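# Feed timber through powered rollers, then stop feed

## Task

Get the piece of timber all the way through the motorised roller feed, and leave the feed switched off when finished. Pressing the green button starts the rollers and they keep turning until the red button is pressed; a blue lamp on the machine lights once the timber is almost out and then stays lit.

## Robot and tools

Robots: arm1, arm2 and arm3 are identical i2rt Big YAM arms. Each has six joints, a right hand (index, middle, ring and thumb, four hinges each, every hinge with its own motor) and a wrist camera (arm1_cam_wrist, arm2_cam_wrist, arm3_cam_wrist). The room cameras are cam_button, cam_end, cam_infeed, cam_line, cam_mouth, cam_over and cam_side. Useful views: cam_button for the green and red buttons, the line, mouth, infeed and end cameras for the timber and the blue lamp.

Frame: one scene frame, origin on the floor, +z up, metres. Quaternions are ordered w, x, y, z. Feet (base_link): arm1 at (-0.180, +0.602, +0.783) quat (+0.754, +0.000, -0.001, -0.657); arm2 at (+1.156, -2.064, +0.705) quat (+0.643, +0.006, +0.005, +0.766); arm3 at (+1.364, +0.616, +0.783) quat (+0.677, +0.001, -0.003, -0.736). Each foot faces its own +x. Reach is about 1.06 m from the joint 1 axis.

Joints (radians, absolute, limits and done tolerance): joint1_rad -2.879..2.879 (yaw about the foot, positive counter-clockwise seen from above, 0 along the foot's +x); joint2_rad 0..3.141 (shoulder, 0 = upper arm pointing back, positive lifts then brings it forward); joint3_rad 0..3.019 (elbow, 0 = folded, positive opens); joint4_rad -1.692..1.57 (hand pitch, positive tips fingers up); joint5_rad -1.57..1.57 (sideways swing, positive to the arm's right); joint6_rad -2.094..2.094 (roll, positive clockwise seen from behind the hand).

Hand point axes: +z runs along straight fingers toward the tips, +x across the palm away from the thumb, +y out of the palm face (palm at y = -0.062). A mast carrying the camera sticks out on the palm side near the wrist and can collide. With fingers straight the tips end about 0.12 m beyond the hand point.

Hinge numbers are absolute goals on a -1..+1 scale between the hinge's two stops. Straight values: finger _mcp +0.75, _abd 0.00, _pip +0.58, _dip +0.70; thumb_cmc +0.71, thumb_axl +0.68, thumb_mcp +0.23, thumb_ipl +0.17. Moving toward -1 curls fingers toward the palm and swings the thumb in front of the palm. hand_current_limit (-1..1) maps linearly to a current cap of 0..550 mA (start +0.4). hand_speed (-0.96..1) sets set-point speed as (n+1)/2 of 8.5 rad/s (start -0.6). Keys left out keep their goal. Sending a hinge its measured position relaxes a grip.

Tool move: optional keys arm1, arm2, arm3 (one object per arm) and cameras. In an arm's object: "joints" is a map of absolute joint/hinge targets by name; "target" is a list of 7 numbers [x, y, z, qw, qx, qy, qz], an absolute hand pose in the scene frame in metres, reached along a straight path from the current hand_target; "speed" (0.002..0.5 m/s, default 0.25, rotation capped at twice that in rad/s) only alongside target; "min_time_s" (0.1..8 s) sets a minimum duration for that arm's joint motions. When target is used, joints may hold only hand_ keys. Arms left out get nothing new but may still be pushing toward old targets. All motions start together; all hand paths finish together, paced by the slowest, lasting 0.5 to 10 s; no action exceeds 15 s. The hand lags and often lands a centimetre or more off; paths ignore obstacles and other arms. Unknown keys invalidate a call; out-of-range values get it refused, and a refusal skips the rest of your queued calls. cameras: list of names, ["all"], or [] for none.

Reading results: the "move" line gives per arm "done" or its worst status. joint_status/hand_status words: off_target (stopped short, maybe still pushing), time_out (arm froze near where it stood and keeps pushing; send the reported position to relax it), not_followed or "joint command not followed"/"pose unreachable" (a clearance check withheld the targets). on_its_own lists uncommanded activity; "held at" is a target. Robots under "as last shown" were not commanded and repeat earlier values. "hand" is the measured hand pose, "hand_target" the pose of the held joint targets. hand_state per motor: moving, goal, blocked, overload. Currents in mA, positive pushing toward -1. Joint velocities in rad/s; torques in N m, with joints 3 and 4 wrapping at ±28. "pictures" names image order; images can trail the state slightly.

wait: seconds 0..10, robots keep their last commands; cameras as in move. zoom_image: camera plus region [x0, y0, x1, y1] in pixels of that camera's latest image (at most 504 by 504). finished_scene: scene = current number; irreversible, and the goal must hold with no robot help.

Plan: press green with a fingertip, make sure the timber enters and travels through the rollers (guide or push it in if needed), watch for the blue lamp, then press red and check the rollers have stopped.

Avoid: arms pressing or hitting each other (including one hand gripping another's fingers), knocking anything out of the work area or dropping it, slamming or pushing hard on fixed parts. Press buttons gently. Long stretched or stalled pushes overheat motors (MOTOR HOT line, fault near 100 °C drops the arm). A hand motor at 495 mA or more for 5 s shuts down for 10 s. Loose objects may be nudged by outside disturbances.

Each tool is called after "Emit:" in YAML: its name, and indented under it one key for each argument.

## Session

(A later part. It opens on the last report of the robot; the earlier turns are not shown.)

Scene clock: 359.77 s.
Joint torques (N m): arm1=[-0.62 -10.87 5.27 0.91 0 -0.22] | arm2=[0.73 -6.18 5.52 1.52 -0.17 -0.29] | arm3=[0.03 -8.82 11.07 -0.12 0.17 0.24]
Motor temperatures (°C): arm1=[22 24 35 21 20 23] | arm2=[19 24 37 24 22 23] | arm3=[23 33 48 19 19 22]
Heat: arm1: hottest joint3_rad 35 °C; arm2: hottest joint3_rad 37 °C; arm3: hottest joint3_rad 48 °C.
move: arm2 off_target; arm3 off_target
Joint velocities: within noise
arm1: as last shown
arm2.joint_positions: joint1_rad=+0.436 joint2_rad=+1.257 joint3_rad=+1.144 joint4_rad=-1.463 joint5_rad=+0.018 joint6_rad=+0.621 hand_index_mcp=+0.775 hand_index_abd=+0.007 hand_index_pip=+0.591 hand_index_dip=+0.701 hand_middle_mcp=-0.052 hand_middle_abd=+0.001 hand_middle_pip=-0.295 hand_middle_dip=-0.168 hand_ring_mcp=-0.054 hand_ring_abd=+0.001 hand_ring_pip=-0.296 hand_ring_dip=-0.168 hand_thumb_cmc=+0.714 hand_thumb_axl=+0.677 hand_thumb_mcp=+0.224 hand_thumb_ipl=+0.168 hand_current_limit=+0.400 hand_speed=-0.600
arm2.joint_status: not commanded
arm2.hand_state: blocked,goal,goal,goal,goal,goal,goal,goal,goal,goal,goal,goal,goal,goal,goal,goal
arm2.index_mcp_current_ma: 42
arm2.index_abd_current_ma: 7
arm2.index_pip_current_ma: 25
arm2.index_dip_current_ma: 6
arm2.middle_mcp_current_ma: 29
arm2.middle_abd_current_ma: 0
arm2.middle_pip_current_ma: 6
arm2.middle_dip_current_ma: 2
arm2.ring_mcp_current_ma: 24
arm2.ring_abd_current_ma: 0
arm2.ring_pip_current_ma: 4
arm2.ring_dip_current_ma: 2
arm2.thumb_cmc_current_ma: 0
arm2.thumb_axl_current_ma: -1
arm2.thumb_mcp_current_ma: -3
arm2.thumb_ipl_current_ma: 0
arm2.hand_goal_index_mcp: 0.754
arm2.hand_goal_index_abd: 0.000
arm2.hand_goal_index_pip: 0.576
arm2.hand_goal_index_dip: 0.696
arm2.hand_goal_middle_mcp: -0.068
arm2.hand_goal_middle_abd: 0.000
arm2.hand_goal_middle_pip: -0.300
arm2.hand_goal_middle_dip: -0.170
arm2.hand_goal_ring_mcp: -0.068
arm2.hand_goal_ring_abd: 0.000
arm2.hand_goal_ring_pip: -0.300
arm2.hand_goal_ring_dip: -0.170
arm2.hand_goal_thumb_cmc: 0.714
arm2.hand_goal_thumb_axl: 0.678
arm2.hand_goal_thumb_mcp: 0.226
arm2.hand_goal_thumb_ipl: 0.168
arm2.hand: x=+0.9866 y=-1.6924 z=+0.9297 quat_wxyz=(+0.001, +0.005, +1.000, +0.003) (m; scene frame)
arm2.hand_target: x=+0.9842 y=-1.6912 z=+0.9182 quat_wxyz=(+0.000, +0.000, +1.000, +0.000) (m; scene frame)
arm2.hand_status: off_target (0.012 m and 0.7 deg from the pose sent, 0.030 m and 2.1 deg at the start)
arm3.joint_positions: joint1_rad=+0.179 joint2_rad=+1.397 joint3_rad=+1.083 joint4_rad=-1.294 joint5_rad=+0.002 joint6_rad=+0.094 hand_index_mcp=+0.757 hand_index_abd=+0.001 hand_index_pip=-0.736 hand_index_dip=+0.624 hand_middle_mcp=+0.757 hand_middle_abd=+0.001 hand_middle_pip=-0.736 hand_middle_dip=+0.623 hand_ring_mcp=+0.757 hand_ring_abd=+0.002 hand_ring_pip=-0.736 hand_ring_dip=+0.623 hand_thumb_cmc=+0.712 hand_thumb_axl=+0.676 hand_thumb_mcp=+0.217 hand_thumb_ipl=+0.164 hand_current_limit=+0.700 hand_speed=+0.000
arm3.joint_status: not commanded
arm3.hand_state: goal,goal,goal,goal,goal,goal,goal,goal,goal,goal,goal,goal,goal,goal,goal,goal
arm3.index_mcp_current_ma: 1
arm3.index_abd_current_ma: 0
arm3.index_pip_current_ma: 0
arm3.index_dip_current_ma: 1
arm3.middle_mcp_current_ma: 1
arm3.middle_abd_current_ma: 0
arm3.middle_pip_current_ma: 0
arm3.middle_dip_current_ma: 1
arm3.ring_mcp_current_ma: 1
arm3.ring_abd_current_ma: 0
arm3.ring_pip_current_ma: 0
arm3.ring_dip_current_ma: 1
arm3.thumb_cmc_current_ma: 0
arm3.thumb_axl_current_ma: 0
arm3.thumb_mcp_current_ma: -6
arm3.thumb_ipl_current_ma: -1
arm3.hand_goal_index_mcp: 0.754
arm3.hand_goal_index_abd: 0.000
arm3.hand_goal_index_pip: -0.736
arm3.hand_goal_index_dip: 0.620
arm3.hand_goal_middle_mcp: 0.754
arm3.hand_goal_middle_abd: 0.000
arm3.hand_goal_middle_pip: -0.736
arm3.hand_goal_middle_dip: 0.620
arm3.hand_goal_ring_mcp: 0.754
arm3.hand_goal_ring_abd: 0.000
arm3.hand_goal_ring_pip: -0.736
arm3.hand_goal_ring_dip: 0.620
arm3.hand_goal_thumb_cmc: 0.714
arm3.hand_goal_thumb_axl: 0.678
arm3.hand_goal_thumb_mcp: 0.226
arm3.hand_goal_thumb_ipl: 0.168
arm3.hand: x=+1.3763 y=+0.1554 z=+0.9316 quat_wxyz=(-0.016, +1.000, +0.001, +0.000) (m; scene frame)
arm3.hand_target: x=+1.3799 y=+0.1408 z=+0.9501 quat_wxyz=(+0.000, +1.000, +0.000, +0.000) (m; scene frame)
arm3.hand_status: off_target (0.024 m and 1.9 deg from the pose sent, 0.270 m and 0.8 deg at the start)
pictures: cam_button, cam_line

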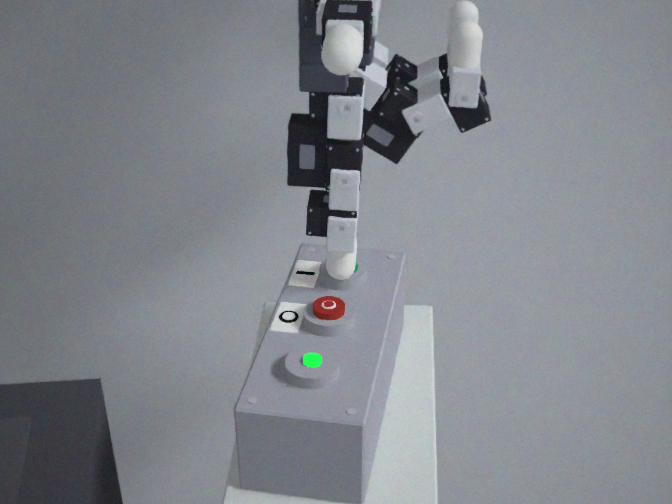

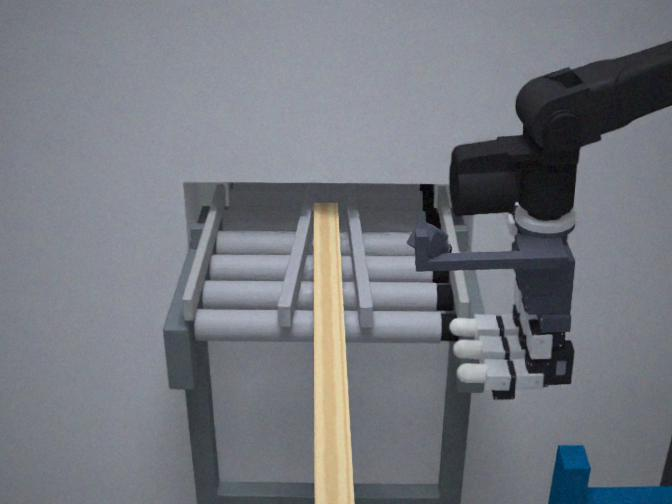

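Emit:
move:
  arm2: {"target": [0.986, -1.691, 0.972, 0, 0, 1, 0], "speed": 0.1}
  arm3: {"joints": {"joint1_rad": 0.3, "joint2_rad": 1.2, "joint3_rad": 0.9, "joint4_rad": -1.3}, "min_time_s": 1.2}
  arm1: {"target": [-0.14, 0.12, 0.728, 0, 1, 0, 0], "speed": 0.15}

Emit:
move:
  arm2: {"target": [1.038, -1.703, 0.965, 0, 0, 1, 0], "speed": 0.12}
  cameras: ["cam_button", "cam_line", "cam_over", "cam_end"]

Scene clock: 371.93 s.
Joint torques (N m): arm1=[0.5 -11.05 4.62 0.94 0 -0.01] | arm2=[-0.32 -6.83 10.55 -0.01 -0.01 -0.23] | arm3=[0.38 -7 6.49 0.14 0.16 0.23]
Motor temperatures (°C): arm1=[22 24 35 21 20 23] | arm2=[19 24 37 24 22 23] | arm3=[23 32 47 19 19 22]
Heat: arm1: hottest joint3_rad 35 °C; arm2: hottest joint3_rad 37 °C; arm3: hottest joint3_rad 47 °C.
move: arm1 off_target; arm2 off_target; arm3 done
Joint velocities: within noise
arm1.joint_positions: joint1_rad=+0.012 joint2_rad=+1.737 joint3_rad=+0.884 joint4_rad=-0.696 joint5_rad=+0.004 joint6_rad=+0.148 hand_index_mcp=+0.757 hand_index_abd=+0.001 hand_index_pip=-0.731 hand_index_dip=+0.623 hand_middle_mcp=+0.757 hand_middle_abd=+0.001 hand_middle_pip=-0.732 hand_middle_dip=+0.623 hand_ring_mcp=+0.757 hand_ring_abd=+0.001 hand_ring_pip=-0.732 hand_ring_dip=+0.623 hand_thumb_cmc=+0.501 hand_thumb_axl=+0.677 hand_thumb_mcp=+0.223 hand_thumb_ipl=+0.168 hand_current_limit=+0.700 hand_speed=+0.000
arm1.joint_status: not commanded
arm1.hand_state: goal,goal,goal,goal,goal,goal,goal,goal,goal,goal,goal,goal,goal,goal,goal,goal
arm1.index_mcp_current_ma: 15
arm1.index_abd_current_ma: 3
arm1.index_pip_current_ma: 24
arm1.index_dip_current_ma: 13
arm1.middle_mcp_current_ma: 14
arm1.middle_abd_current_ma: 3
arm1.middle_pip_current_ma: 20
arm1.middle_dip_current_ma: 13
arm1.ring_mcp_current_ma: 14
arm1.ring_abd_current_ma: 3
arm1.ring_pip_current_ma: 20
arm1.ring_dip_current_ma: 13
arm1.thumb_cmc_current_ma: 7
arm1.thumb_axl_current_ma: -4
arm1.thumb_mcp_current_ma: -18
arm1.thumb_ipl_current_ma: -2
arm1.hand_goal_index_mcp: 0.754
arm1.hand_goal_index_abd: 0.000
arm1.hand_goal_index_pip: -0.736
arm1.hand_goal_index_dip: 0.620
arm1.hand_goal_middle_mcp: 0.754
arm1.hand_goal_middle_abd: 0.000
arm1.hand_goal_middle_pip: -0.736
arm1.hand_goal_middle_dip: 0.620
arm1.hand_goal_ring_mcp: 0.754
arm1.hand_goal_ring_abd: 0.000
arm1.hand_goal_ring_pip: -0.736
arm1.hand_goal_ring_dip: 0.620
arm1.hand_goal_thumb_cmc: 0.500
arm1.hand_goal_thumb_axl: 0.678
arm1.hand_goal_thumb_mcp: 0.226
arm1.hand_goal_thumb_ipl: 0.168
arm1.hand: x=-0.1441 y=+0.1129 z=+0.7437 quat_wxyz=(+0.012, +1.000, +0.000, +0.001) (m; scene frame)
arm1.hand_target: x=-0.1402 y=+0.1204 z=+0.7286 quat_wxyz=(+0.000, +1.000, +0.000, +0.000) (m; scene frame)
arm1.hand_status: off_target (0.018 m and 1.4 deg from the pose sent, 0.042 m and 1.2 deg at the start)
arm2.joint_positions: joint1_rad=+0.436 joint2_rad=+1.256 joint3_rad=+1.202 joint4_rad=-1.570 joint5_rad=+0.014 joint6_rad=+0.617 hand_index_mcp=+0.755 hand_index_abd=+0.003 hand_index_pip=+0.578 hand_index_dip=+0.698 hand_middle_mcp=-0.052 hand_middle_abd=+0.001 hand_middle_pip=-0.295 hand_middle_dip=-0.168 hand_ring_mcp=-0.054 hand_ring_abd=+0.001 hand_ring_pip=-0.296 hand_ring_dip=-0.168 hand_thumb_cmc=+0.714 hand_thumb_axl=+0.677 hand_thumb_mcp=+0.224 hand_thumb_ipl=+0.168 hand_current_limit=+0.400 hand_speed=-0.600
arm2.joint_status: not commanded
arm2.hand_state: goal,goal,goal,goal,goal,goal,goal,goal,goal,goal,goal,goal,goal,goal,goal,goal
arm2.index_mcp_current_ma: 0
arm2.index_abd_current_ma: 2
arm2.index_pip_current_ma: 2
arm2.index_dip_current_ma: 2
arm2.middle_mcp_current_ma: 29
arm2.middle_abd_current_ma: 0
arm2.middle_pip_current_ma: 6
arm2.middle_dip_current_ma: 2
arm2.ring_mcp_current_ma: 24
arm2.ring_abd_current_ma: 0
arm2.ring_pip_current_ma: 4
arm2.ring_dip_current_ma: 2
arm2.thumb_cmc_current_ma: 0
arm2.thumb_axl_current_ma: -1
arm2.thumb_mcp_current_ma: -3
arm2.thumb_ipl_current_ma: 0
arm2.hand_goal_index_mcp: 0.754
arm2.hand_goal_index_abd: 0.000
arm2.hand_goal_index_pip: 0.576
arm2.hand_goal_index_dip: 0.696
arm2.hand_goal_middle_mcp: -0.068
arm2.hand_goal_middle_abd: 0.000
arm2.hand_goal_middle_pip: -0.300
arm2.hand_goal_middle_dip: -0.170
arm2.hand_goal_ring_mcp: -0.068
arm2.hand_goal_ring_abd: 0.000
arm2.hand_goal_ring_pip: -0.300
arm2.hand_goal_ring_dip: -0.170
arm2.hand_goal_thumb_cmc: 0.714
arm2.hand_goal_thumb_axl: 0.678
arm2.hand_goal_thumb_mcp: 0.226
arm2.hand_goal_thumb_ipl: 0.168
arm2.hand: x=+0.9918 y=-1.7009 z=+0.9496 quat_wxyz=(+0.013, +0.002, +1.000, -0.017) (m; scene frame)
arm2.hand_target: x=+0.9865 y=-1.6917 z=+0.9718 quat_wxyz=(+0.000, +0.000, +1.000, +0.000) (m; scene frame)
arm2.hand_status: off_target (0.025 m and 2.5 deg from the pose sent, 0.042 m and 0.7 deg at the start)
arm3.joint_positions: joint1_rad=+0.292 joint2_rad=+1.209 joint3_rad=+0.917 joint4_rad=-1.294 joint5_rad=+0.003 joint6_rad=+0.095 hand_index_mcp=+0.757 hand_index_abd=+0.001 hand_index_pip=-0.736 hand_index_dip=+0.624 hand_middle_mcp=+0.757 hand_middle_abd=+0.001 hand_middle_pip=-0.736 hand_middle_dip=+0.623 hand_ring_mcp=+0.757 hand_ring_abd=+0.002 hand_ring_pip=-0.736 hand_ring_dip=+0.623 hand_thumb_cmc=+0.712 hand_thumb_axl=+0.676 hand_thumb_mcp=+0.217 hand_thumb_ipl=+0.164 hand_current_limit=+0.700 hand_speed=+0.000
arm3.joint_status: all done
arm3.hand_state: goal,goal,goal,goal,goal,goal,goal,goal,goal,goal,goal,goal,goal,goal,goal,goal
arm3.index_mcp_current_ma: 1
arm3.index_abd_current_ma: 0
arm3.index_pip_current_ma: 0
arm3.index_dip_current_ma: 1
arm3.middle_mcp_current_ma: 1
arm3.middle_abd_current_ma: 0
arm3.middle_pip_current_ma: 0
arm3.middle_dip_current_ma: 1
arm3.ring_mcp_current_ma: 1
arm3.ring_abd_current_ma: 0
arm3.ring_pip_current_ma: 0
arm3.ring_dip_current_ma: 1
arm3.thumb_cmc_current_ma: 0
arm3.thumb_axl_current_ma: 0
arm3.thumb_mcp_current_ma: -6
arm3.thumb_ipl_current_ma: -1
arm3.hand_goal_index_mcp: 0.754
arm3.hand_goal_index_abd: 0.000
arm3.hand_goal_index_pip: -0.736
arm3.hand_goal_index_dip: 0.620
arm3.hand_goal_middle_mcp: 0.754
arm3.hand_goal_middle_abd: 0.000
arm3.hand_goal_middle_pip: -0.736
arm3.hand_goal_middle_dip: 0.620
arm3.hand_goal_ring_mcp: 0.754
arm3.hand_goal_ring_abd: 0.000
arm3.hand_goal_ring_pip: -0.736
arm3.hand_goal_ring_dip: 0.620
arm3.hand_goal_thumb_cmc: 0.714
arm3.hand_goal_thumb_axl: 0.678
arm3.hand_goal_thumb_mcp: 0.226
arm3.hand_goal_thumb_ipl: 0.168
arm3.hand: x=+1.4144 y=+0.2226 z=+0.9343 quat_wxyz=(-0.006, +0.998, +0.057, +0.000) (m; scene frame)
arm3.hand_target: x=+1.4150 y=+0.2305 z=+0.9298 quat_wxyz=(-0.012, +0.998, +0.057, -0.002) (m; scene frame)
arm3.hand_status: not commanded
pictures: none

Scene clock: 373.27 s.
Joint torques (N m): arm1=[0.5 -11.05 4.62 0.94 0 -0.01] | arm2=[-0.79 -7.06 7.5 0.06 -0.02 -0.28] | arm3=[0.44 -7 6.54 0.17 0.16 0.24]
Motor temperatures (°C): arm1=[22 24 35 21 20 23] | arm2=[19 24 37 24 22 23] | arm3=[23 32 47 19 19 22]
Heat: arm1: hottest joint3_rad 35 °C; arm2: hottest joint3_rad 37 °C; arm3: hottest joint3_rad 47 °C.
move: arm2 done
Joint velocities: within noise
arm1, arm3: as last shown
arm2.joint_positions: joint1_rad=+0.330 joint2_rad=+1.171 joint3_rad=+1.154 joint4_rad=-1.572 joint5_rad=+0.015 joint6_rad=+0.503 hand_index_mcp=+0.754 hand_index_abd=+0.003 hand_index_pip=+0.578 hand_index_dip=+0.698 hand_middle_mcp=-0.052 hand_middle_abd=+0.001 hand_middle_pip=-0.295 hand_middle_dip=-0.168 hand_ring_mcp=-0.054 hand_ring_abd=+0.001 hand_ring_pip=-0.296 hand_ring_dip=-0.168 hand_thumb_cmc=+0.714 hand_thumb_axl=+0.677 hand_thumb_mcp=+0.224 hand_thumb_ipl=+0.168 hand_current_limit=+0.400 hand_speed=-0.600
arm2.joint_status: not commanded
arm2.hand_state: goal,goal,goal,goal,goal,goal,goal,goal,goal,goal,goal,goal,goal,goal,goal,goal
arm2.index_mcp_current_ma: 0
arm2.index_abd_current_ma: 2
arm2.index_pip_current_ma: 2
arm2.index_dip_current_ma: 2
arm2.middle_mcp_current_ma: 29
arm2.middle_abd_current_ma: 0
arm2.middle_pip_current_ma: 6
arm2.middle_dip_current_ma: 2
arm2.ring_mcp_current_ma: 24
arm2.ring_abd_current_ma: 0
arm2.ring_pip_current_ma: 4
arm2.ring_dip_current_ma: 2
arm2.thumb_cmc_current_ma: 0
arm2.thumb_axl_current_ma: -1
arm2.thumb_mcp_current_ma: -3
arm2.thumb_ipl_current_ma: 0
arm2.hand_goal_index_mcp: 0.754
arm2.hand_goal_index_abd: 0.000
arm2.hand_goal_index_pip: 0.576
arm2.hand_goal_index_dip: 0.696
arm2.hand_goal_middle_mcp: -0.068
arm2.hand_goal_middle_abd: 0.000
arm2.hand_goal_middle_pip: -0.300
arm2.hand_goal_middle_dip: -0.170
arm2.hand_goal_ring_mcp: -0.068
arm2.hand_goal_ring_abd: 0.000
arm2.hand_goal_ring_pip: -0.300
arm2.hand_goal_ring_dip: -0.170
arm2.hand_goal_thumb_cmc: 0.714
arm2.hand_goal_thumb_axl: 0.678
arm2.hand_goal_thumb_mcp: 0.226
arm2.hand_goal_thumb_ipl: 0.168
arm2.hand: x=+1.0332 y=-1.7020 z=+0.9590 quat_wxyz=(+0.003, -0.001, +1.000, -0.004) (m; scene frame)
arm2.hand_target: x=+1.0379 y=-1.7031 z=+0.9648 quat_wxyz=(+0.000, +0.000, +1.000, +0.000) (m; scene frame)
arm2.hand_status: done (0.008 m and 0.6 deg from the pose sent, 0.049 m and 2.5 deg at the start)
pictures: cam_button, cam_end, cam_line, cam_over

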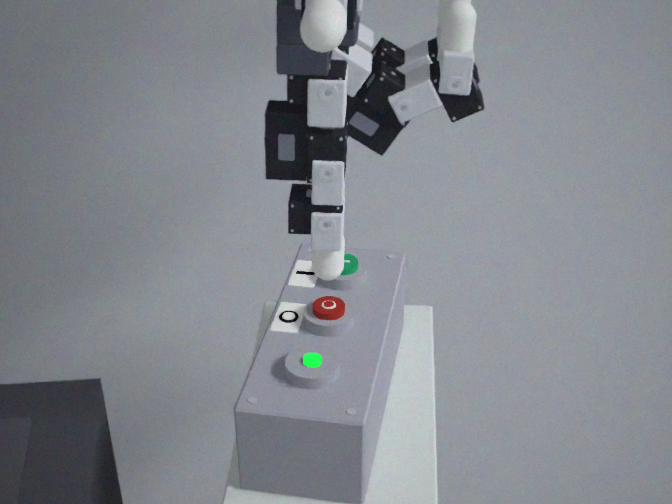

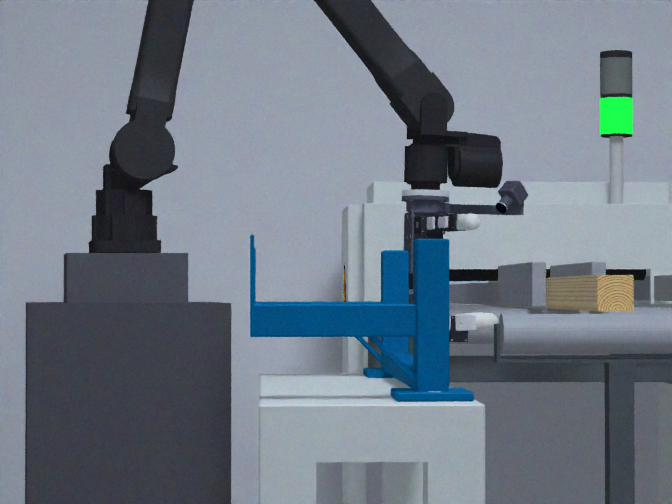

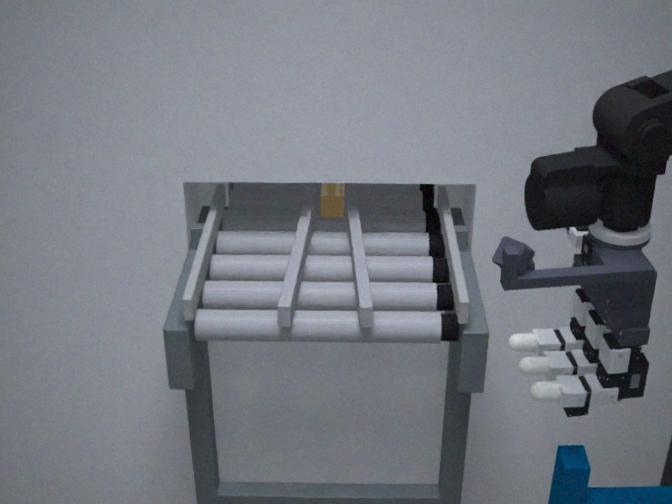

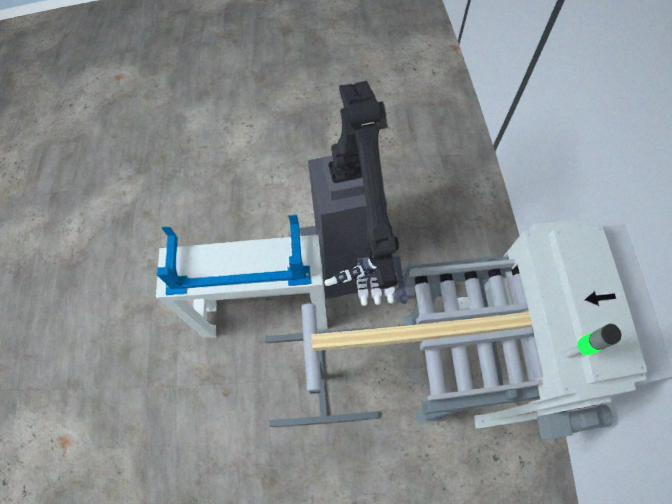

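Emit:
wait:
  seconds: 0.5
  cameras: ["cam_over", "cam_end"]

Scene clock: 379.83 s.
Joint torques (N m): arm1=[0.5 -11.05 4.62 0.92 0 -0.01] | arm2=[-0.73 -7.18 7.35 0.03 0 -0.27] | arm3=[0.44 -7 6.53 0.2 0.17 0.24]
Motor temperatures (°C): arm1=[22 25 34 21 20 23] | arm2=[19 25 38 24 22 23] | arm3=[23 31 45 19 19 22]
Heat: arm1: hottest joint3_rad 34 °C; arm2: hottest joint3_rad 38 °C; arm3: hottest joint3_rad 45 °C.
Joint velocities: within noise
arm1.joint_positions: joint1_rad=+0.012 joint2_rad=+1.737 joint3_rad=+0.884 joint4_rad=-0.696 joint5_rad=+0.004 joint6_rad=+0.148 hand_index_mcp=+0.757 hand_index_abd=+0.001 hand_index_pip=-0.731 hand_index_dip=+0.623 hand_middle_mcp=+0.757 hand_middle_abd=+0.001 hand_middle_pip=-0.732 hand_middle_dip=+0.623 hand_ring_mcp=+0.757 hand_ring_abd=+0.001 hand_ring_pip=-0.732 hand_ring_dip=+0.623 hand_thumb_cmc=+0.501 hand_thumb_axl=+0.677 hand_thumb_mcp=+0.223 hand_thumb_ipl=+0.168 hand_current_limit=+0.700 hand_speed=+0.000
arm1.joint_status: not commanded
arm1.hand_state: goal,goal,goal,goal,goal,goal,goal,goal,goal,goal,goal,goal,goal,goal,goal,goal
arm1.index_mcp_current_ma: 15
arm1.index_abd_current_ma: 3
arm1.index_pip_current_ma: 24
arm1.index_dip_current_ma: 13
arm1.middle_mcp_current_ma: 14
arm1.middle_abd_current_ma: 3
arm1.middle_pip_current_ma: 20
arm1.middle_dip_current_ma: 13
arm1.ring_mcp_current_ma: 14
arm1.ring_abd_current_ma: 3
arm1.ring_pip_current_ma: 20
arm1.ring_dip_current_ma: 13
arm1.thumb_cmc_current_ma: 7
arm1.thumb_axl_current_ma: -4
arm1.thumb_mcp_current_ma: -18
arm1.thumb_ipl_current_ma: -2
arm1.hand_goal_index_mcp: 0.754
arm1.hand_goal_index_abd: 0.000
arm1.hand_goal_index_pip: -0.736
arm1.hand_goal_index_dip: 0.620
arm1.hand_goal_middle_mcp: 0.754
arm1.hand_goal_middle_abd: 0.000
arm1.hand_goal_middle_pip: -0.736
arm1.hand_goal_middle_dip: 0.620
arm1.hand_goal_ring_mcp: 0.754
arm1.hand_goal_ring_abd: 0.000
arm1.hand_goal_ring_pip: -0.736
arm1.hand_goal_ring_dip: 0.620
arm1.hand_goal_thumb_cmc: 0.500
arm1.hand_goal_thumb_axl: 0.678
arm1.hand_goal_thumb_mcp: 0.226
arm1.hand_goal_thumb_ipl: 0.168
arm1.hand: x=-0.1441 y=+0.1129 z=+0.7437 quat_wxyz=(+0.012, +1.000, +0.000, +0.001) (m; scene frame)
arm1.hand_target: x=-0.1402 y=+0.1204 z=+0.7286 quat_wxyz=(+0.000, +1.000, +0.000, +0.000) (m; scene frame)
arm1.hand_status: not commanded
arm2.joint_positions: joint1_rad=+0.330 joint2_rad=+1.171 joint3_rad=+1.154 joint4_rad=-1.572 joint5_rad=+0.015 joint6_rad=+0.502 hand_index_mcp=+0.754 hand_index_abd=+0.003 hand_index_pip=+0.578 hand_index_dip=+0.698 hand_middle_mcp=-0.052 hand_middle_abd=+0.001 hand_middle_pip=-0.295 hand_middle_dip=-0.168 hand_ring_mcp=-0.054 hand_ring_abd=+0.001 hand_ring_pip=-0.296 hand_ring_dip=-0.168 hand_thumb_cmc=+0.714 hand_thumb_axl=+0.677 hand_thumb_mcp=+0.224 hand_thumb_ipl=+0.168 hand_current_limit=+0.400 hand_speed=-0.600
arm2.joint_status: not commanded
arm2.hand_state: goal,goal,goal,goal,goal,goal,goal,goal,goal,goal,goal,goal,goal,goal,goal,goal
arm2.index_mcp_current_ma: 0
arm2.index_abd_current_ma: 2
arm2.index_pip_current_ma: 2
arm2.index_dip_current_ma: 2
arm2.middle_mcp_current_ma: 29
arm2.middle_abd_current_ma: 0
arm2.middle_pip_current_ma: 6
arm2.middle_dip_current_ma: 2
arm2.ring_mcp_current_ma: 24
arm2.ring_abd_current_ma: 0
arm2.ring_pip_current_ma: 4
arm2.ring_dip_current_ma: 2
arm2.thumb_cmc_current_ma: 0
arm2.thumb_axl_current_ma: -1
arm2.thumb_mcp_current_ma: -3
arm2.thumb_ipl_current_ma: 0
arm2.hand_goal_index_mcp: 0.754
arm2.hand_goal_index_abd: 0.000
arm2.hand_goal_index_pip: 0.576
arm2.hand_goal_index_dip: 0.696
arm2.hand_goal_middle_mcp: -0.068
arm2.hand_goal_middle_abd: 0.000
arm2.hand_goal_middle_pip: -0.300
arm2.hand_goal_middle_dip: -0.170
arm2.hand_goal_ring_mcp: -0.068
arm2.hand_goal_ring_abd: 0.000
arm2.hand_goal_ring_pip: -0.300
arm2.hand_goal_ring_dip: -0.170
arm2.hand_goal_thumb_cmc: 0.714
arm2.hand_goal_thumb_axl: 0.678
arm2.hand_goal_thumb_mcp: 0.226
arm2.hand_goal_thumb_ipl: 0.168
arm2.hand: x=+1.0332 y=-1.7020 z=+0.9590 quat_wxyz=(+0.003, -0.001, +1.000, -0.004) (m; scene frame)
arm2.hand_target: x=+1.0379 y=-1.7031 z=+0.9648 quat_wxyz=(+0.000, +0.000, +1.000, +0.000) (m; scene frame)
arm2.hand_status: done (0.008 m and 0.6 deg from the pose sent, 0.049 m and 2.5 deg at the start)
arm3.joint_positions: joint1_rad=+0.292 joint2_rad=+1.209 joint3_rad=+0.917 joint4_rad=-1.294 joint5_rad=+0.003 joint6_rad=+0.095 hand_index_mcp=+0.757 hand_index_abd=+0.001 hand_index_pip=-0.736 hand_index_dip=+0.624 hand_middle_mcp=+0.757 hand_middle_abd=+0.001 hand_middle_pip=-0.736 hand_middle_dip=+0.623 hand_ring_mcp=+0.757 hand_ring_abd=+0.002 hand_ring_pip=-0.736 hand_ring_dip=+0.623 hand_thumb_cmc=+0.712 hand_thumb_axl=+0.676 hand_thumb_mcp=+0.217 hand_thumb_ipl=+0.164 hand_current_limit=+0.700 hand_speed=+0.000
arm3.joint_status: not commanded
arm3.hand_state: goal,goal,goal,goal,goal,goal,goal,goal,goal,goal,goal,goal,goal,goal,goal,goal
arm3.index_mcp_current_ma: 1
arm3.index_abd_current_ma: 0
arm3.index_pip_current_ma: 0
arm3.index_dip_current_ma: 1
arm3.middle_mcp_current_ma: 1
arm3.middle_abd_current_ma: 0
arm3.middle_pip_current_ma: 0
arm3.middle_dip_current_ma: 1
arm3.ring_mcp_current_ma: 1
arm3.ring_abd_current_ma: 0
arm3.ring_pip_current_ma: 0
arm3.ring_dip_current_ma: 1
arm3.thumb_cmc_current_ma: 0
arm3.thumb_axl_current_ma: 0
arm3.thumb_mcp_current_ma: -6
arm3.thumb_ipl_current_ma: -1
arm3.hand_goal_index_mcp: 0.754
arm3.hand_goal_index_abd: 0.000
arm3.hand_goal_index_pip: -0.736
arm3.hand_goal_index_dip: 0.620
arm3.hand_goal_middle_mcp: 0.754
arm3.hand_goal_middle_abd: 0.000
arm3.hand_goal_middle_pip: -0.736
arm3.hand_goal_middle_dip: 0.620
arm3.hand_goal_ring_mcp: 0.754
arm3.hand_goal_ring_abd: 0.000
arm3.hand_goal_ring_pip: -0.736
arm3.hand_goal_ring_dip: 0.620
arm3.hand_goal_thumb_cmc: 0.714
arm3.hand_goal_thumb_axl: 0.678
arm3.hand_goal_thumb_mcp: 0.226
arm3.hand_goal_thumb_ipl: 0.168
arm3.hand: x=+1.4144 y=+0.2226 z=+0.9343 quat_wxyz=(-0.006, +0.998, +0.057, +0.000) (m; scene frame)
arm3.hand_target: x=+1.4150 y=+0.2305 z=+0.9298 quat_wxyz=(-0.012, +0.998, +0.057, -0.002) (m; scene frame)
arm3.hand_status: not commanded
wait: 0.50 s; at rest from the start
pictures: cam_end, cam_over

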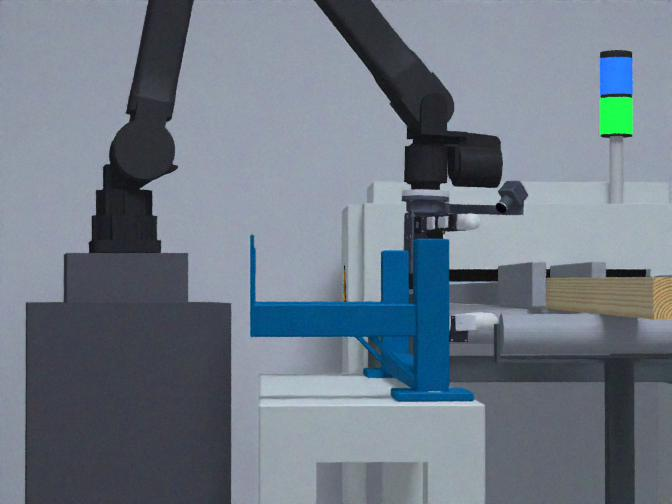

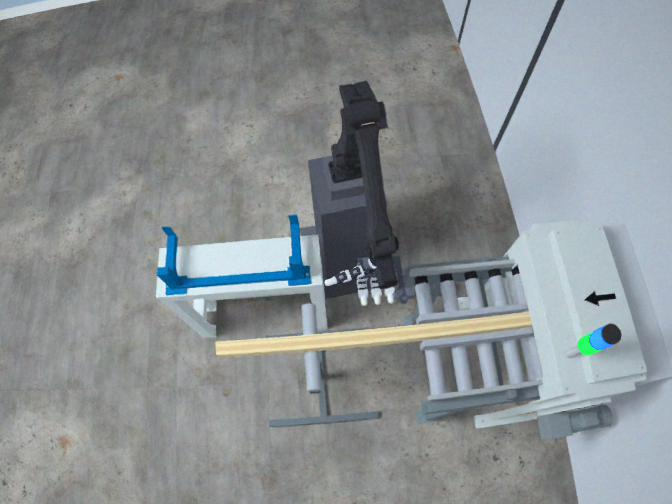

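Emit:
move:
  arm1: {"target": [-0.14, 0.01, 0.73, 0, 1, 0, 0], "speed": 0.15}
  cameras: ["arm1_cam_wrist"]

Emit:
move:
  arm1: {"target": [-0.145, -0.06, 0.732, 0, 1, 0, 0], "speed": 0.12, "joints": {"hand_thumb_cmc": -0.571}}
  cameras: ["arm1_cam_wrist", "cam_over"]

Scene clock: 389.40 s.
Joint torques (N m): arm1=[-1.38 -14.15 9.05 -0.05 0.01 -0.21] | arm2=[-0.79 -7.59 7.42 0.05 -0.02 -0.22] | arm3=[0.32 -7 6.52 0.21 0.16 0.24]
Motor temperatures (°C): arm1=[22 25 35 21 20 23] | arm2=[19 25 39 24 22 23] | arm3=[23 31 44 19 19 22]
Heat: arm1: hottest joint3_rad 35 °C; arm2: hottest joint3_rad 39 °C; arm3: hottest joint3_rad 44 °C.
move: arm1 off_target
Joint velocities: within noise
arm1.joint_positions: joint1_rad=+0.001 joint2_rad=+1.934 joint3_rad=+1.172 joint4_rad=-0.809 joint5_rad=+0.004 joint6_rad=+0.139 hand_index_mcp=+0.757 hand_index_abd=+0.001 hand_index_pip=-0.731 hand_index_dip=+0.623 hand_middle_mcp=+0.757 hand_middle_abd=+0.001 hand_middle_pip=-0.732 hand_middle_dip=+0.623 hand_ring_mcp=+0.757 hand_ring_abd=+0.001 hand_ring_pip=-0.732 hand_ring_dip=+0.623 hand_thumb_cmc=+0.501 hand_thumb_axl=+0.677 hand_thumb_mcp=+0.223 hand_thumb_ipl=+0.168 hand_current_limit=+0.700 hand_speed=+0.000
arm1.joint_status: not commanded
arm1.hand_state: goal,goal,goal,goal,goal,goal,goal,goal,goal,goal,goal,goal,goal,goal,goal,goal
arm1.index_mcp_current_ma: 15
arm1.index_abd_current_ma: 3
arm1.index_pip_current_ma: 24
arm1.index_dip_current_ma: 13
arm1.middle_mcp_current_ma: 14
arm1.middle_abd_current_ma: 3
arm1.middle_pip_current_ma: 20
arm1.middle_dip_current_ma: 13
arm1.ring_mcp_current_ma: 14
arm1.ring_abd_current_ma: 3
arm1.ring_pip_current_ma: 20
arm1.ring_dip_current_ma: 13
arm1.thumb_cmc_current_ma: 7
arm1.thumb_axl_current_ma: -4
arm1.thumb_mcp_current_ma: -18
arm1.thumb_ipl_current_ma: -2
arm1.hand_goal_index_mcp: 0.754
arm1.hand_goal_index_abd: 0.000
arm1.hand_goal_index_pip: -0.736
arm1.hand_goal_index_dip: 0.620
arm1.hand_goal_middle_mcp: 0.754
arm1.hand_goal_middle_abd: 0.000
arm1.hand_goal_middle_pip: -0.736
arm1.hand_goal_middle_dip: 0.620
arm1.hand_goal_ring_mcp: 0.754
arm1.hand_goal_ring_abd: 0.000
arm1.hand_goal_ring_pip: -0.736
arm1.hand_goal_ring_dip: 0.620
arm1.hand_goal_thumb_cmc: 0.500
arm1.hand_goal_thumb_axl: 0.678
arm1.hand_goal_thumb_mcp: 0.226
arm1.hand_goal_thumb_ipl: 0.168
arm1.hand: x=-0.1366 y=+0.0248 z=+0.7340 quat_wxyz=(+0.001, +1.000, -0.001, -0.001) (m; scene frame)
arm1.hand_target: x=-0.1401 y=+0.0106 z=+0.7302 quat_wxyz=(+0.000, +1.000, +0.000, +0.000) (m; scene frame)
arm1.hand_status: off_target (0.016 m and 0.2 deg from the pose sent, 0.104 m and 1.3 deg at the start)
arm2, arm3: as last shown
pictures: arm1_cam_wrist

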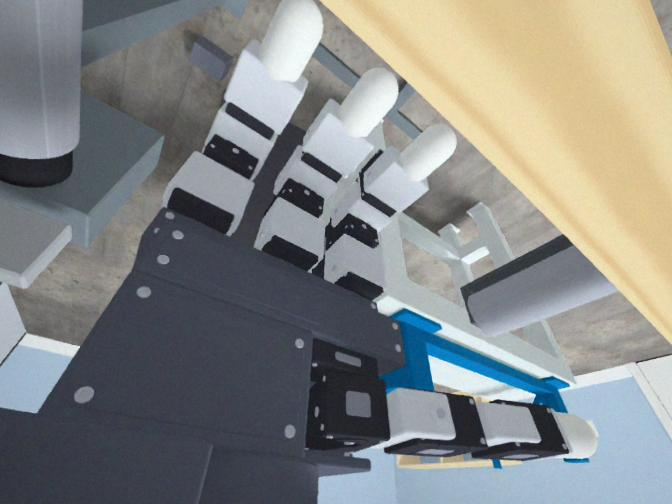

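Scene clock: 390.80 s.
Joint torques (N m): arm1=[-1.2 -16.44 9.89 -0.01 -0.05 -0.22] | arm2=[-0.79 -7.12 7.54 -0.02 -0.02 -0.28] | arm3=[0.38 -6.89 6.48 0.2 0.16 0.23]
Motor temperatures (°C): arm1=[22 25 35 21 20 23] | arm2=[19 25 39 24 22 23] | arm3=[23 31 43 19 19 22]
Heat: arm1: hottest joint3_rad 35 °C; arm2: hottest joint3_rad 39 °C; arm3: hottest joint3_rad 43 °C.
move: arm1 off_target
Joint velocities: within noise
arm1.joint_positions: joint1_rad=-0.025 joint2_rad=+2.064 joint3_rad=+1.416 joint4_rad=-0.920 joint5_rad=+0.004 joint6_rad=+0.115 hand_index_mcp=+0.757 hand_index_abd=+0.001 hand_index_pip=-0.731 hand_index_dip=+0.623 hand_middle_mcp=+0.757 hand_middle_abd=+0.001 hand_middle_pip=-0.732 hand_middle_dip=+0.623 hand_ring_mcp=+0.757 hand_ring_abd=+0.001 hand_ring_pip=-0.732 hand_ring_dip=+0.623 hand_thumb_cmc=-0.568 hand_thumb_axl=+0.677 hand_thumb_mcp=+0.223 hand_thumb_ipl=+0.168 hand_current_limit=+0.700 hand_speed=+0.000
arm1.joint_status: all done
arm1.hand_state: goal,goal,goal,goal,goal,goal,goal,goal,goal,goal,goal,goal,goal,goal,goal,goal
arm1.index_mcp_current_ma: 14
arm1.index_abd_current_ma: 3
arm1.index_pip_current_ma: 24
arm1.index_dip_current_ma: 13
arm1.middle_mcp_current_ma: 14
arm1.middle_abd_current_ma: 3
arm1.middle_pip_current_ma: 20
arm1.middle_dip_current_ma: 13
arm1.ring_mcp_current_ma: 14
arm1.ring_abd_current_ma: 3
arm1.ring_pip_current_ma: 20
arm1.ring_dip_current_ma: 13
arm1.thumb_cmc_current_ma: 9
arm1.thumb_axl_current_ma: -4
arm1.thumb_mcp_current_ma: -18
arm1.thumb_ipl_current_ma: -2
arm1.hand_goal_index_mcp: 0.754
arm1.hand_goal_index_abd: 0.000
arm1.hand_goal_index_pip: -0.736
arm1.hand_goal_index_dip: 0.620
arm1.hand_goal_middle_mcp: 0.754
arm1.hand_goal_middle_abd: 0.000
arm1.hand_goal_middle_pip: -0.736
arm1.hand_goal_middle_dip: 0.620
arm1.hand_goal_ring_mcp: 0.754
arm1.hand_goal_ring_abd: 0.000
arm1.hand_goal_ring_pip: -0.736
arm1.hand_goal_ring_dip: 0.620
arm1.hand_goal_thumb_cmc: -0.570
arm1.hand_goal_thumb_axl: 0.678
arm1.hand_goal_thumb_mcp: 0.226
arm1.hand_goal_thumb_ipl: 0.168
arm1.hand: x=-0.1416 y=-0.0462 z=+0.7390 quat_wxyz=(+0.003, +1.000, -0.002, -0.001) (m; scene frame)
arm1.hand_target: x=-0.1451 y=-0.0593 z=+0.7323 quat_wxyz=(+0.001, +1.000, +0.000, +0.000) (m; scene frame)
arm1.hand_status: off_target (0.016 m and 0.4 deg from the pose sent, 0.085 m and 0.2 deg at the start)
arm2, arm3: as last shown
pictures: arm1_cam_wrist, cam_over

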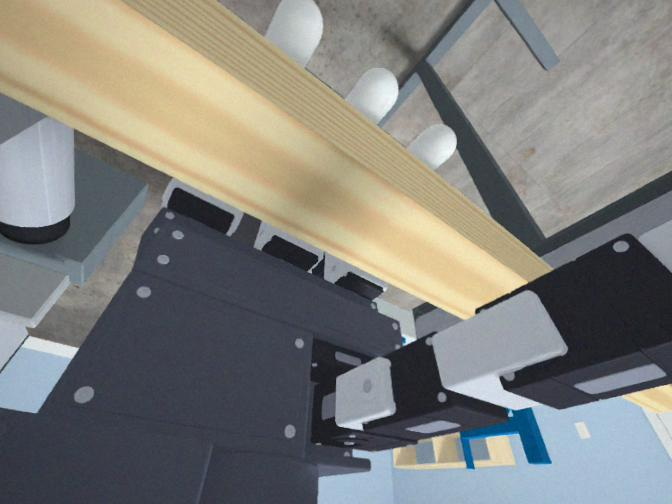

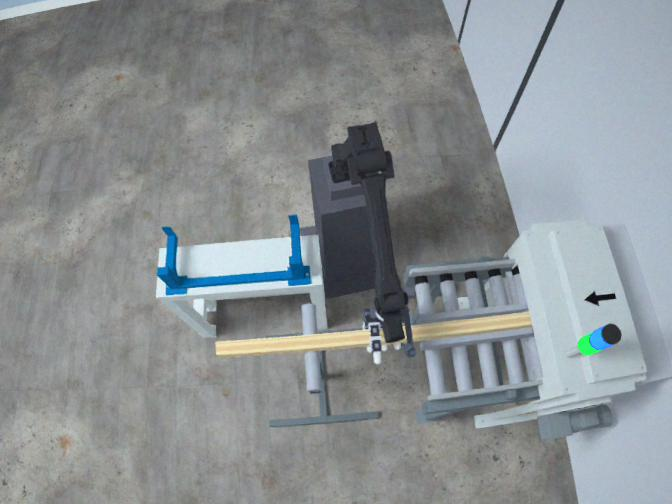

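Emit:
move:
  arm1: {"target": [-0.147, -0.076, 0.734, 0, 1, 0, 0], "speed": 0.1, "joints": {"hand_index_pip": -0.8, "hand_middle_pip": -0.8, "hand_ring_pip": -0.8}}
  cameras: ["arm1_cam_wrist"]

Emit:
move:
  arm1: {"joints": {"hand_thumb_mcp": -0.28, "hand_thumb_ipl": -0.28}}
  cameras: ["arm1_cam_wrist"]

Scene clock: 402.83 s.
Joint torques (N m): arm1=[-1.38 -16.97 10.29 0.06 -0.05 -0.23] | arm2=[-0.79 -6.59 7.31 -0.05 -0.02 -0.27] | arm3=[0.44 -7 6.5 0.18 0.16 0.23]
Motor temperatures (°C): arm1=[22 26 36 21 20 23] | arm2=[19 25 39 24 22 23] | arm3=[23 30 42 19 19 22]
Heat: arm1: hottest joint3_rad 36 °C; arm2: hottest joint3_rad 39 °C; arm3: hottest joint3_rad 42 °C.
move: arm1 off_target
Joint velocities: within noise
arm1.joint_positions: joint1_rad=-0.029 joint2_rad=+2.094 joint3_rad=+1.474 joint4_rad=-0.953 joint5_rad=+0.004 joint6_rad=+0.110 hand_index_mcp=+0.756 hand_index_abd=+0.001 hand_index_pip=-0.791 hand_index_dip=+0.623 hand_middle_mcp=+0.756 hand_middle_abd=+0.001 hand_middle_pip=-0.793 hand_middle_dip=+0.623 hand_ring_mcp=+0.756 hand_ring_abd=+0.001 hand_ring_pip=-0.793 hand_ring_dip=+0.623 hand_thumb_cmc=-0.568 hand_thumb_axl=+0.677 hand_thumb_mcp=+0.223 hand_thumb_ipl=+0.168 hand_current_limit=+0.700 hand_speed=+0.000
arm1.joint_status: all done
arm1.hand_state: goal,goal,goal,goal,goal,goal,goal,goal,goal,goal,goal,goal,goal,goal,goal,goal
arm1.index_mcp_current_ma: 10
arm1.index_abd_current_ma: 3
arm1.index_pip_current_ma: 45
arm1.index_dip_current_ma: 13
arm1.middle_mcp_current_ma: 13
arm1.middle_abd_current_ma: 3
arm1.middle_pip_current_ma: 36
arm1.middle_dip_current_ma: 13
arm1.ring_mcp_current_ma: 13
arm1.ring_abd_current_ma: 3
arm1.ring_pip_current_ma: 36
arm1.ring_dip_current_ma: 13
arm1.thumb_cmc_current_ma: 9
arm1.thumb_axl_current_ma: -4
arm1.thumb_mcp_current_ma: -18
arm1.thumb_ipl_current_ma: -2
arm1.hand_goal_index_mcp: 0.754
arm1.hand_goal_index_abd: 0.000
arm1.hand_goal_index_pip: -0.800
arm1.hand_goal_index_dip: 0.620
arm1.hand_goal_middle_mcp: 0.754
arm1.hand_goal_middle_abd: 0.000
arm1.hand_goal_middle_pip: -0.800
arm1.hand_goal_middle_dip: 0.620
arm1.hand_goal_ring_mcp: 0.754
arm1.hand_goal_ring_abd: 0.000
arm1.hand_goal_ring_pip: -0.800
arm1.hand_goal_ring_dip: 0.620
arm1.hand_goal_thumb_cmc: -0.570
arm1.hand_goal_thumb_axl: 0.678
arm1.hand_goal_thumb_mcp: 0.226
arm1.hand_goal_thumb_ipl: 0.168
arm1.hand: x=-0.1424 y=-0.0601 z=+0.7398 quat_wxyz=(+0.000, +1.000, -0.001, -0.001) (m; scene frame)
arm1.hand_target: x=-0.1472 y=-0.0751 z=+0.7342 quat_wxyz=(+0.001, +1.000, +0.000, +0.000) (m; scene frame)
arm1.hand_status: off_target (0.018 m and 0.2 deg from the pose sent, 0.031 m and 0.4 deg at the start)
arm2, arm3: as last shown
pictures: arm1_cam_wrist

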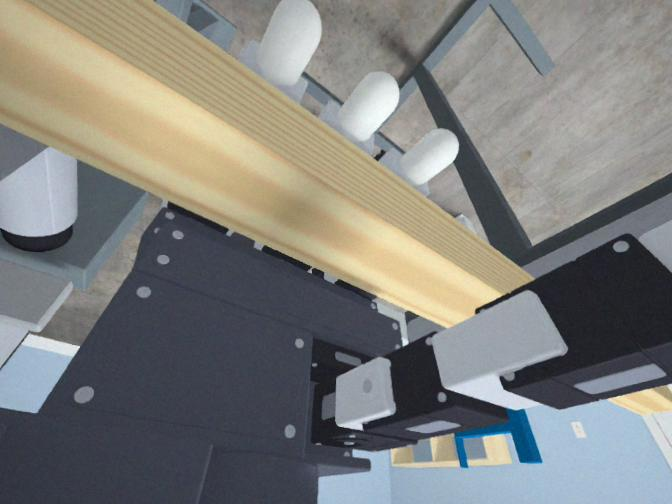

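Scene clock: 403.53 s.
Joint torques (N m): arm1=[-1.38 -16.91 10.26 0.03 -0.04 -0.23] | arm2=[-0.73 -6.89 7.35 -0.06 -0.07 -0.26] | arm3=[0.5 -7 6.52 0.21 0.16 0.24]
Motor temperatures (°C): arm1=[22 26 37 21 20 23] | arm2=[19 25 39 24 22 23] | arm3=[23 30 42 19 19 22]
Heat: arm1: hottest joint3_rad 37 °C; arm2: hottest joint3_rad 39 °C; arm3: hottest joint3_rad 42 °C.
move: arm1 done
Joint velocities: within noise
arm1.joint_positions: joint1_rad=-0.029 joint2_rad=+2.094 joint3_rad=+1.474 joint4_rad=-0.953 joint5_rad=+0.004 joint6_rad=+0.110 hand_index_mcp=+0.756 hand_index_abd=+0.001 hand_index_pip=-0.791 hand_index_dip=+0.623 hand_middle_mcp=+0.756 hand_middle_abd=+0.001 hand_middle_pip=-0.793 hand_middle_dip=+0.623 hand_ring_mcp=+0.756 hand_ring_abd=+0.001 hand_ring_pip=-0.793 hand_ring_dip=+0.623 hand_thumb_cmc=-0.568 hand_thumb_axl=+0.677 hand_thumb_mcp=-0.280 hand_thumb_ipl=-0.278 hand_current_limit=+0.700 hand_speed=+0.000
arm1.joint_status: all done
arm1.hand_state: goal,goal,goal,goal,goal,goal,goal,goal,goal,goal,goal,goal,goal,goal,goal,goal
arm1.index_mcp_current_ma: 10
arm1.index_abd_current_ma: 3
arm1.index_pip_current_ma: 45
arm1.index_dip_current_ma: 13
arm1.middle_mcp_current_ma: 13
arm1.middle_abd_current_ma: 3
arm1.middle_pip_current_ma: 36
arm1.middle_dip_current_ma: 13
arm1.ring_mcp_current_ma: 13
arm1.ring_abd_current_ma: 3
arm1.ring_pip_current_ma: 36
arm1.ring_dip_current_ma: 13
arm1.thumb_cmc_current_ma: 9
arm1.thumb_axl_current_ma: -4
arm1.thumb_mcp_current_ma: -2
arm1.thumb_ipl_current_ma: 12
arm1.hand_goal_index_mcp: 0.754
arm1.hand_goal_index_abd: 0.000
arm1.hand_goal_index_pip: -0.800
arm1.hand_goal_index_dip: 0.620
arm1.hand_goal_middle_mcp: 0.754
arm1.hand_goal_middle_abd: 0.000
arm1.hand_goal_middle_pip: -0.800
arm1.hand_goal_middle_dip: 0.620
arm1.hand_goal_ring_mcp: 0.754
arm1.hand_goal_ring_abd: 0.000
arm1.hand_goal_ring_pip: -0.800
arm1.hand_goal_ring_dip: 0.620
arm1.hand_goal_thumb_cmc: -0.570
arm1.hand_goal_thumb_axl: 0.678
arm1.hand_goal_thumb_mcp: -0.280
arm1.hand_goal_thumb_ipl: -0.280
arm1.hand: x=-0.1424 y=-0.0601 z=+0.7398 quat_wxyz=(+0.000, +1.000, -0.001, -0.001) (m; scene frame)
arm1.hand_target: x=-0.1472 y=-0.0751 z=+0.7343 quat_wxyz=(+0.001, +1.000, +0.000, +0.000) (m; scene frame)
arm1.hand_status: not commanded
arm2, arm3: as last shown
pictures: arm1_cam_wrist

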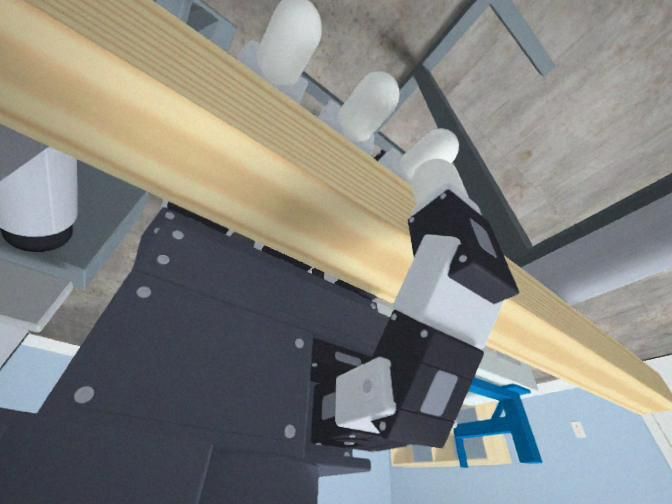

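Emit:
move:
  arm1: {"joints": {"hand_thumb_mcp": -0.37, "hand_thumb_ipl": -0.37}}

Emit:
move:
  arm1: {"target": [-0.295, -0.072, 0.736, 0, 1, 0, 0], "speed": 0.1}
  cameras: ["arm1_cam_wrist", "cam_over", "cam_end"]

Scene clock: 410.40 s.
Joint torques (N m): arm1=[-1.44 -16.97 10.24 0.03 -0.05 -0.23] | arm2=[-1.03 -6.42 7.31 -0.06 -0.05 -0.24] | arm3=[0.32 -6.95 6.52 0.17 0.15 0.23]
Motor temperatures (°C): arm1=[22 26 39 21 20 23] | arm2=[19 25 39 24 22 23] | arm3=[23 30 41 19 19 22]
Heat: arm1: hottest joint3_rad 39 °C; arm2: hottest joint3_rad 39 °C; arm3: hottest joint3_rad 41 °C.
move: arm1 off_target
Joint velocities: within noise
arm1.joint_positions: joint1_rad=-0.029 joint2_rad=+2.094 joint3_rad=+1.474 joint4_rad=-0.953 joint5_rad=+0.004 joint6_rad=+0.110 hand_index_mcp=+0.750 hand_index_abd=+0.001 hand_index_pip=-0.791 hand_index_dip=+0.623 hand_middle_mcp=+0.756 hand_middle_abd=+0.001 hand_middle_pip=-0.793 hand_middle_dip=+0.623 hand_ring_mcp=+0.756 hand_ring_abd=+0.001 hand_ring_pip=-0.793 hand_ring_dip=+0.623 hand_thumb_cmc=-0.568 hand_thumb_axl=+0.677 hand_thumb_mcp=-0.306 hand_thumb_ipl=-0.308 hand_current_limit=+0.700 hand_speed=+0.000
arm1.joint_status: hand_thumb_mcp off_target (ended at -0.306, target -0.370); hand_thumb_ipl off_target (ended at -0.308, target -0.370)
arm1.hand_state: goal,goal,goal,goal,goal,goal,goal,goal,goal,goal,goal,goal,goal,goal,blocked,blocked
arm1.index_mcp_current_ma: -19
arm1.index_abd_current_ma: 3
arm1.index_pip_current_ma: 45
arm1.index_dip_current_ma: 13
arm1.middle_mcp_current_ma: 12
arm1.middle_abd_current_ma: 3
arm1.middle_pip_current_ma: 36
arm1.middle_dip_current_ma: 13
arm1.ring_mcp_current_ma: 12
arm1.ring_abd_current_ma: 3
arm1.ring_pip_current_ma: 35
arm1.ring_dip_current_ma: 13
arm1.thumb_cmc_current_ma: 9
arm1.thumb_axl_current_ma: -4
arm1.thumb_mcp_current_ma: 415
arm1.thumb_ipl_current_ma: 417
arm1.hand_goal_index_mcp: 0.754
arm1.hand_goal_index_abd: 0.000
arm1.hand_goal_index_pip: -0.800
arm1.hand_goal_index_dip: 0.620
arm1.hand_goal_middle_mcp: 0.754
arm1.hand_goal_middle_abd: 0.000
arm1.hand_goal_middle_pip: -0.800
arm1.hand_goal_middle_dip: 0.620
arm1.hand_goal_ring_mcp: 0.754
arm1.hand_goal_ring_abd: 0.000
arm1.hand_goal_ring_pip: -0.800
arm1.hand_goal_ring_dip: 0.620
arm1.hand_goal_thumb_cmc: -0.570
arm1.hand_goal_thumb_axl: 0.678
arm1.hand_goal_thumb_mcp: -0.370
arm1.hand_goal_thumb_ipl: -0.370
arm1.hand: x=-0.1424 y=-0.0602 z=+0.7397 quat_wxyz=(+0.000, +1.000, -0.001, -0.001) (m; scene frame)
arm1.hand_target: x=-0.1472 y=-0.0751 z=+0.7343 quat_wxyz=(+0.001, +1.000, +0.000, +0.000) (m; scene frame)
arm1.hand_status: not commanded
arm2, arm3: as last shown
pictures: none

Scene clock: 412.57 s.
Joint torques (N m): arm1=[-1.26 -17.49 10.03 -0.13 0.08 -0.14] | arm2=[-0.38 -6.36 7.32 0.05 -0.05 -0.25] | arm3=[0.56 -7 6.5 0.18 0.16 0.24]
Motor temperatures (°C): arm1=[22 26 39 21 20 23] | arm2=[19 25 39 24 22 23] | arm3=[23 30 41 19 19 22]
Heat: arm1: hottest joint3_rad 39 °C; arm2: hottest joint3_rad 39 °C; arm3: hottest joint3_rad 41 °C.
move: arm1 off_target
Joint velocities: within noise
arm1.joint_positions: joint1_rad=-0.279 joint2_rad=+2.098 joint3_rad=+1.481 joint4_rad=-0.953 joint5_rad=-0.001 joint6_rad=-0.149 hand_index_mcp=+0.750 hand_index_abd=+0.001 hand_index_pip=-0.791 hand_index_dip=+0.623 hand_middle_mcp=+0.755 hand_middle_abd=+0.001 hand_middle_pip=-0.793 hand_middle_dip=+0.623 hand_ring_mcp=+0.756 hand_ring_abd=+0.001 hand_ring_pip=-0.793 hand_ring_dip=+0.623 hand_thumb_cmc=-0.570 hand_thumb_axl=+0.677 hand_thumb_mcp=-0.306 hand_thumb_ipl=-0.309 hand_current_limit=+0.700 hand_speed=+0.000
arm1.joint_status: not commanded
arm1.hand_state: goal,goal,goal,goal,goal,goal,goal,goal,goal,goal,goal,goal,goal,goal,blocked,blocked
arm1.index_mcp_current_ma: -23
arm1.index_abd_current_ma: 3
arm1.index_pip_current_ma: 45
arm1.index_dip_current_ma: 13
arm1.middle_mcp_current_ma: 5
arm1.middle_abd_current_ma: 3
arm1.middle_pip_current_ma: 36
arm1.middle_dip_current_ma: 13
arm1.ring_mcp_current_ma: 12
arm1.ring_abd_current_ma: 3
arm1.ring_pip_current_ma: 35
arm1.ring_dip_current_ma: 13
arm1.thumb_cmc_current_ma: -1
arm1.thumb_axl_current_ma: -8
arm1.thumb_mcp_current_ma: 420
arm1.thumb_ipl_current_ma: 415
arm1.hand_goal_index_mcp: 0.754
arm1.hand_goal_index_abd: 0.000
arm1.hand_goal_index_pip: -0.800
arm1.hand_goal_index_dip: 0.620
arm1.hand_goal_middle_mcp: 0.754
arm1.hand_goal_middle_abd: 0.000
arm1.hand_goal_middle_pip: -0.800
arm1.hand_goal_middle_dip: 0.620
arm1.hand_goal_ring_mcp: 0.754
arm1.hand_goal_ring_abd: 0.000
arm1.hand_goal_ring_pip: -0.800
arm1.hand_goal_ring_dip: 0.620
arm1.hand_goal_thumb_cmc: -0.570
arm1.hand_goal_thumb_axl: 0.678
arm1.hand_goal_thumb_mcp: -0.370
arm1.hand_goal_thumb_ipl: -0.370
arm1.hand: x=-0.2860 y=-0.0599 z=+0.7393 quat_wxyz=(+0.001, +1.000, +0.003, +0.002) (m; scene frame)
arm1.hand_target: x=-0.2949 y=-0.0713 z=+0.7361 quat_wxyz=(+0.000, +1.000, +0.000, +0.000) (m; scene frame)
arm1.hand_status: off_target (0.015 m and 0.4 deg from the pose sent, 0.153 m and 0.2 deg at the start)
arm2, arm3: as last shown
pictures: arm1_cam_wrist, cam_end, cam_over

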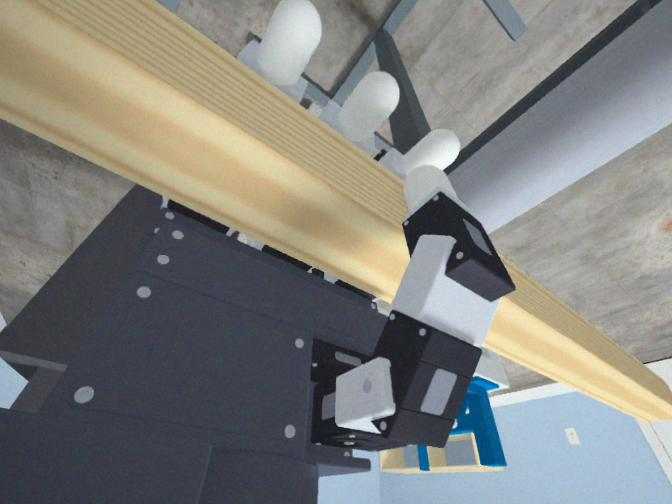

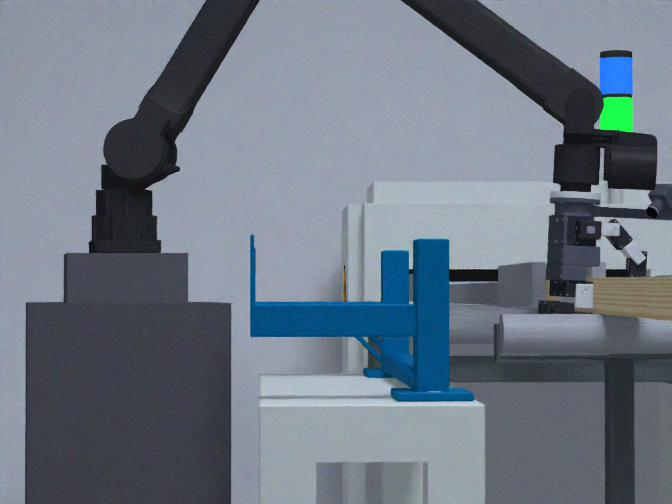

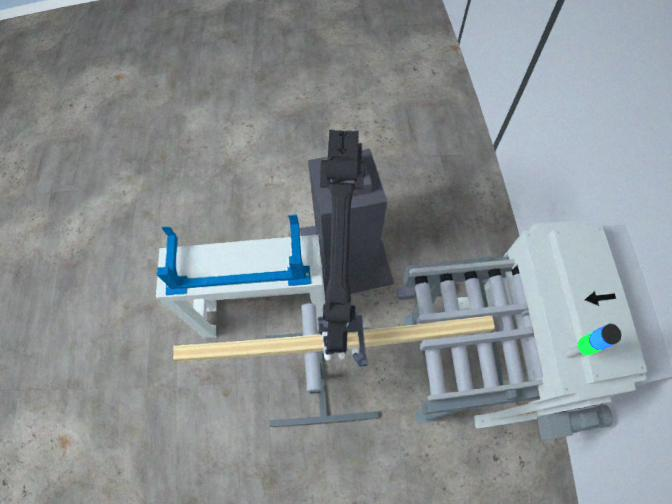

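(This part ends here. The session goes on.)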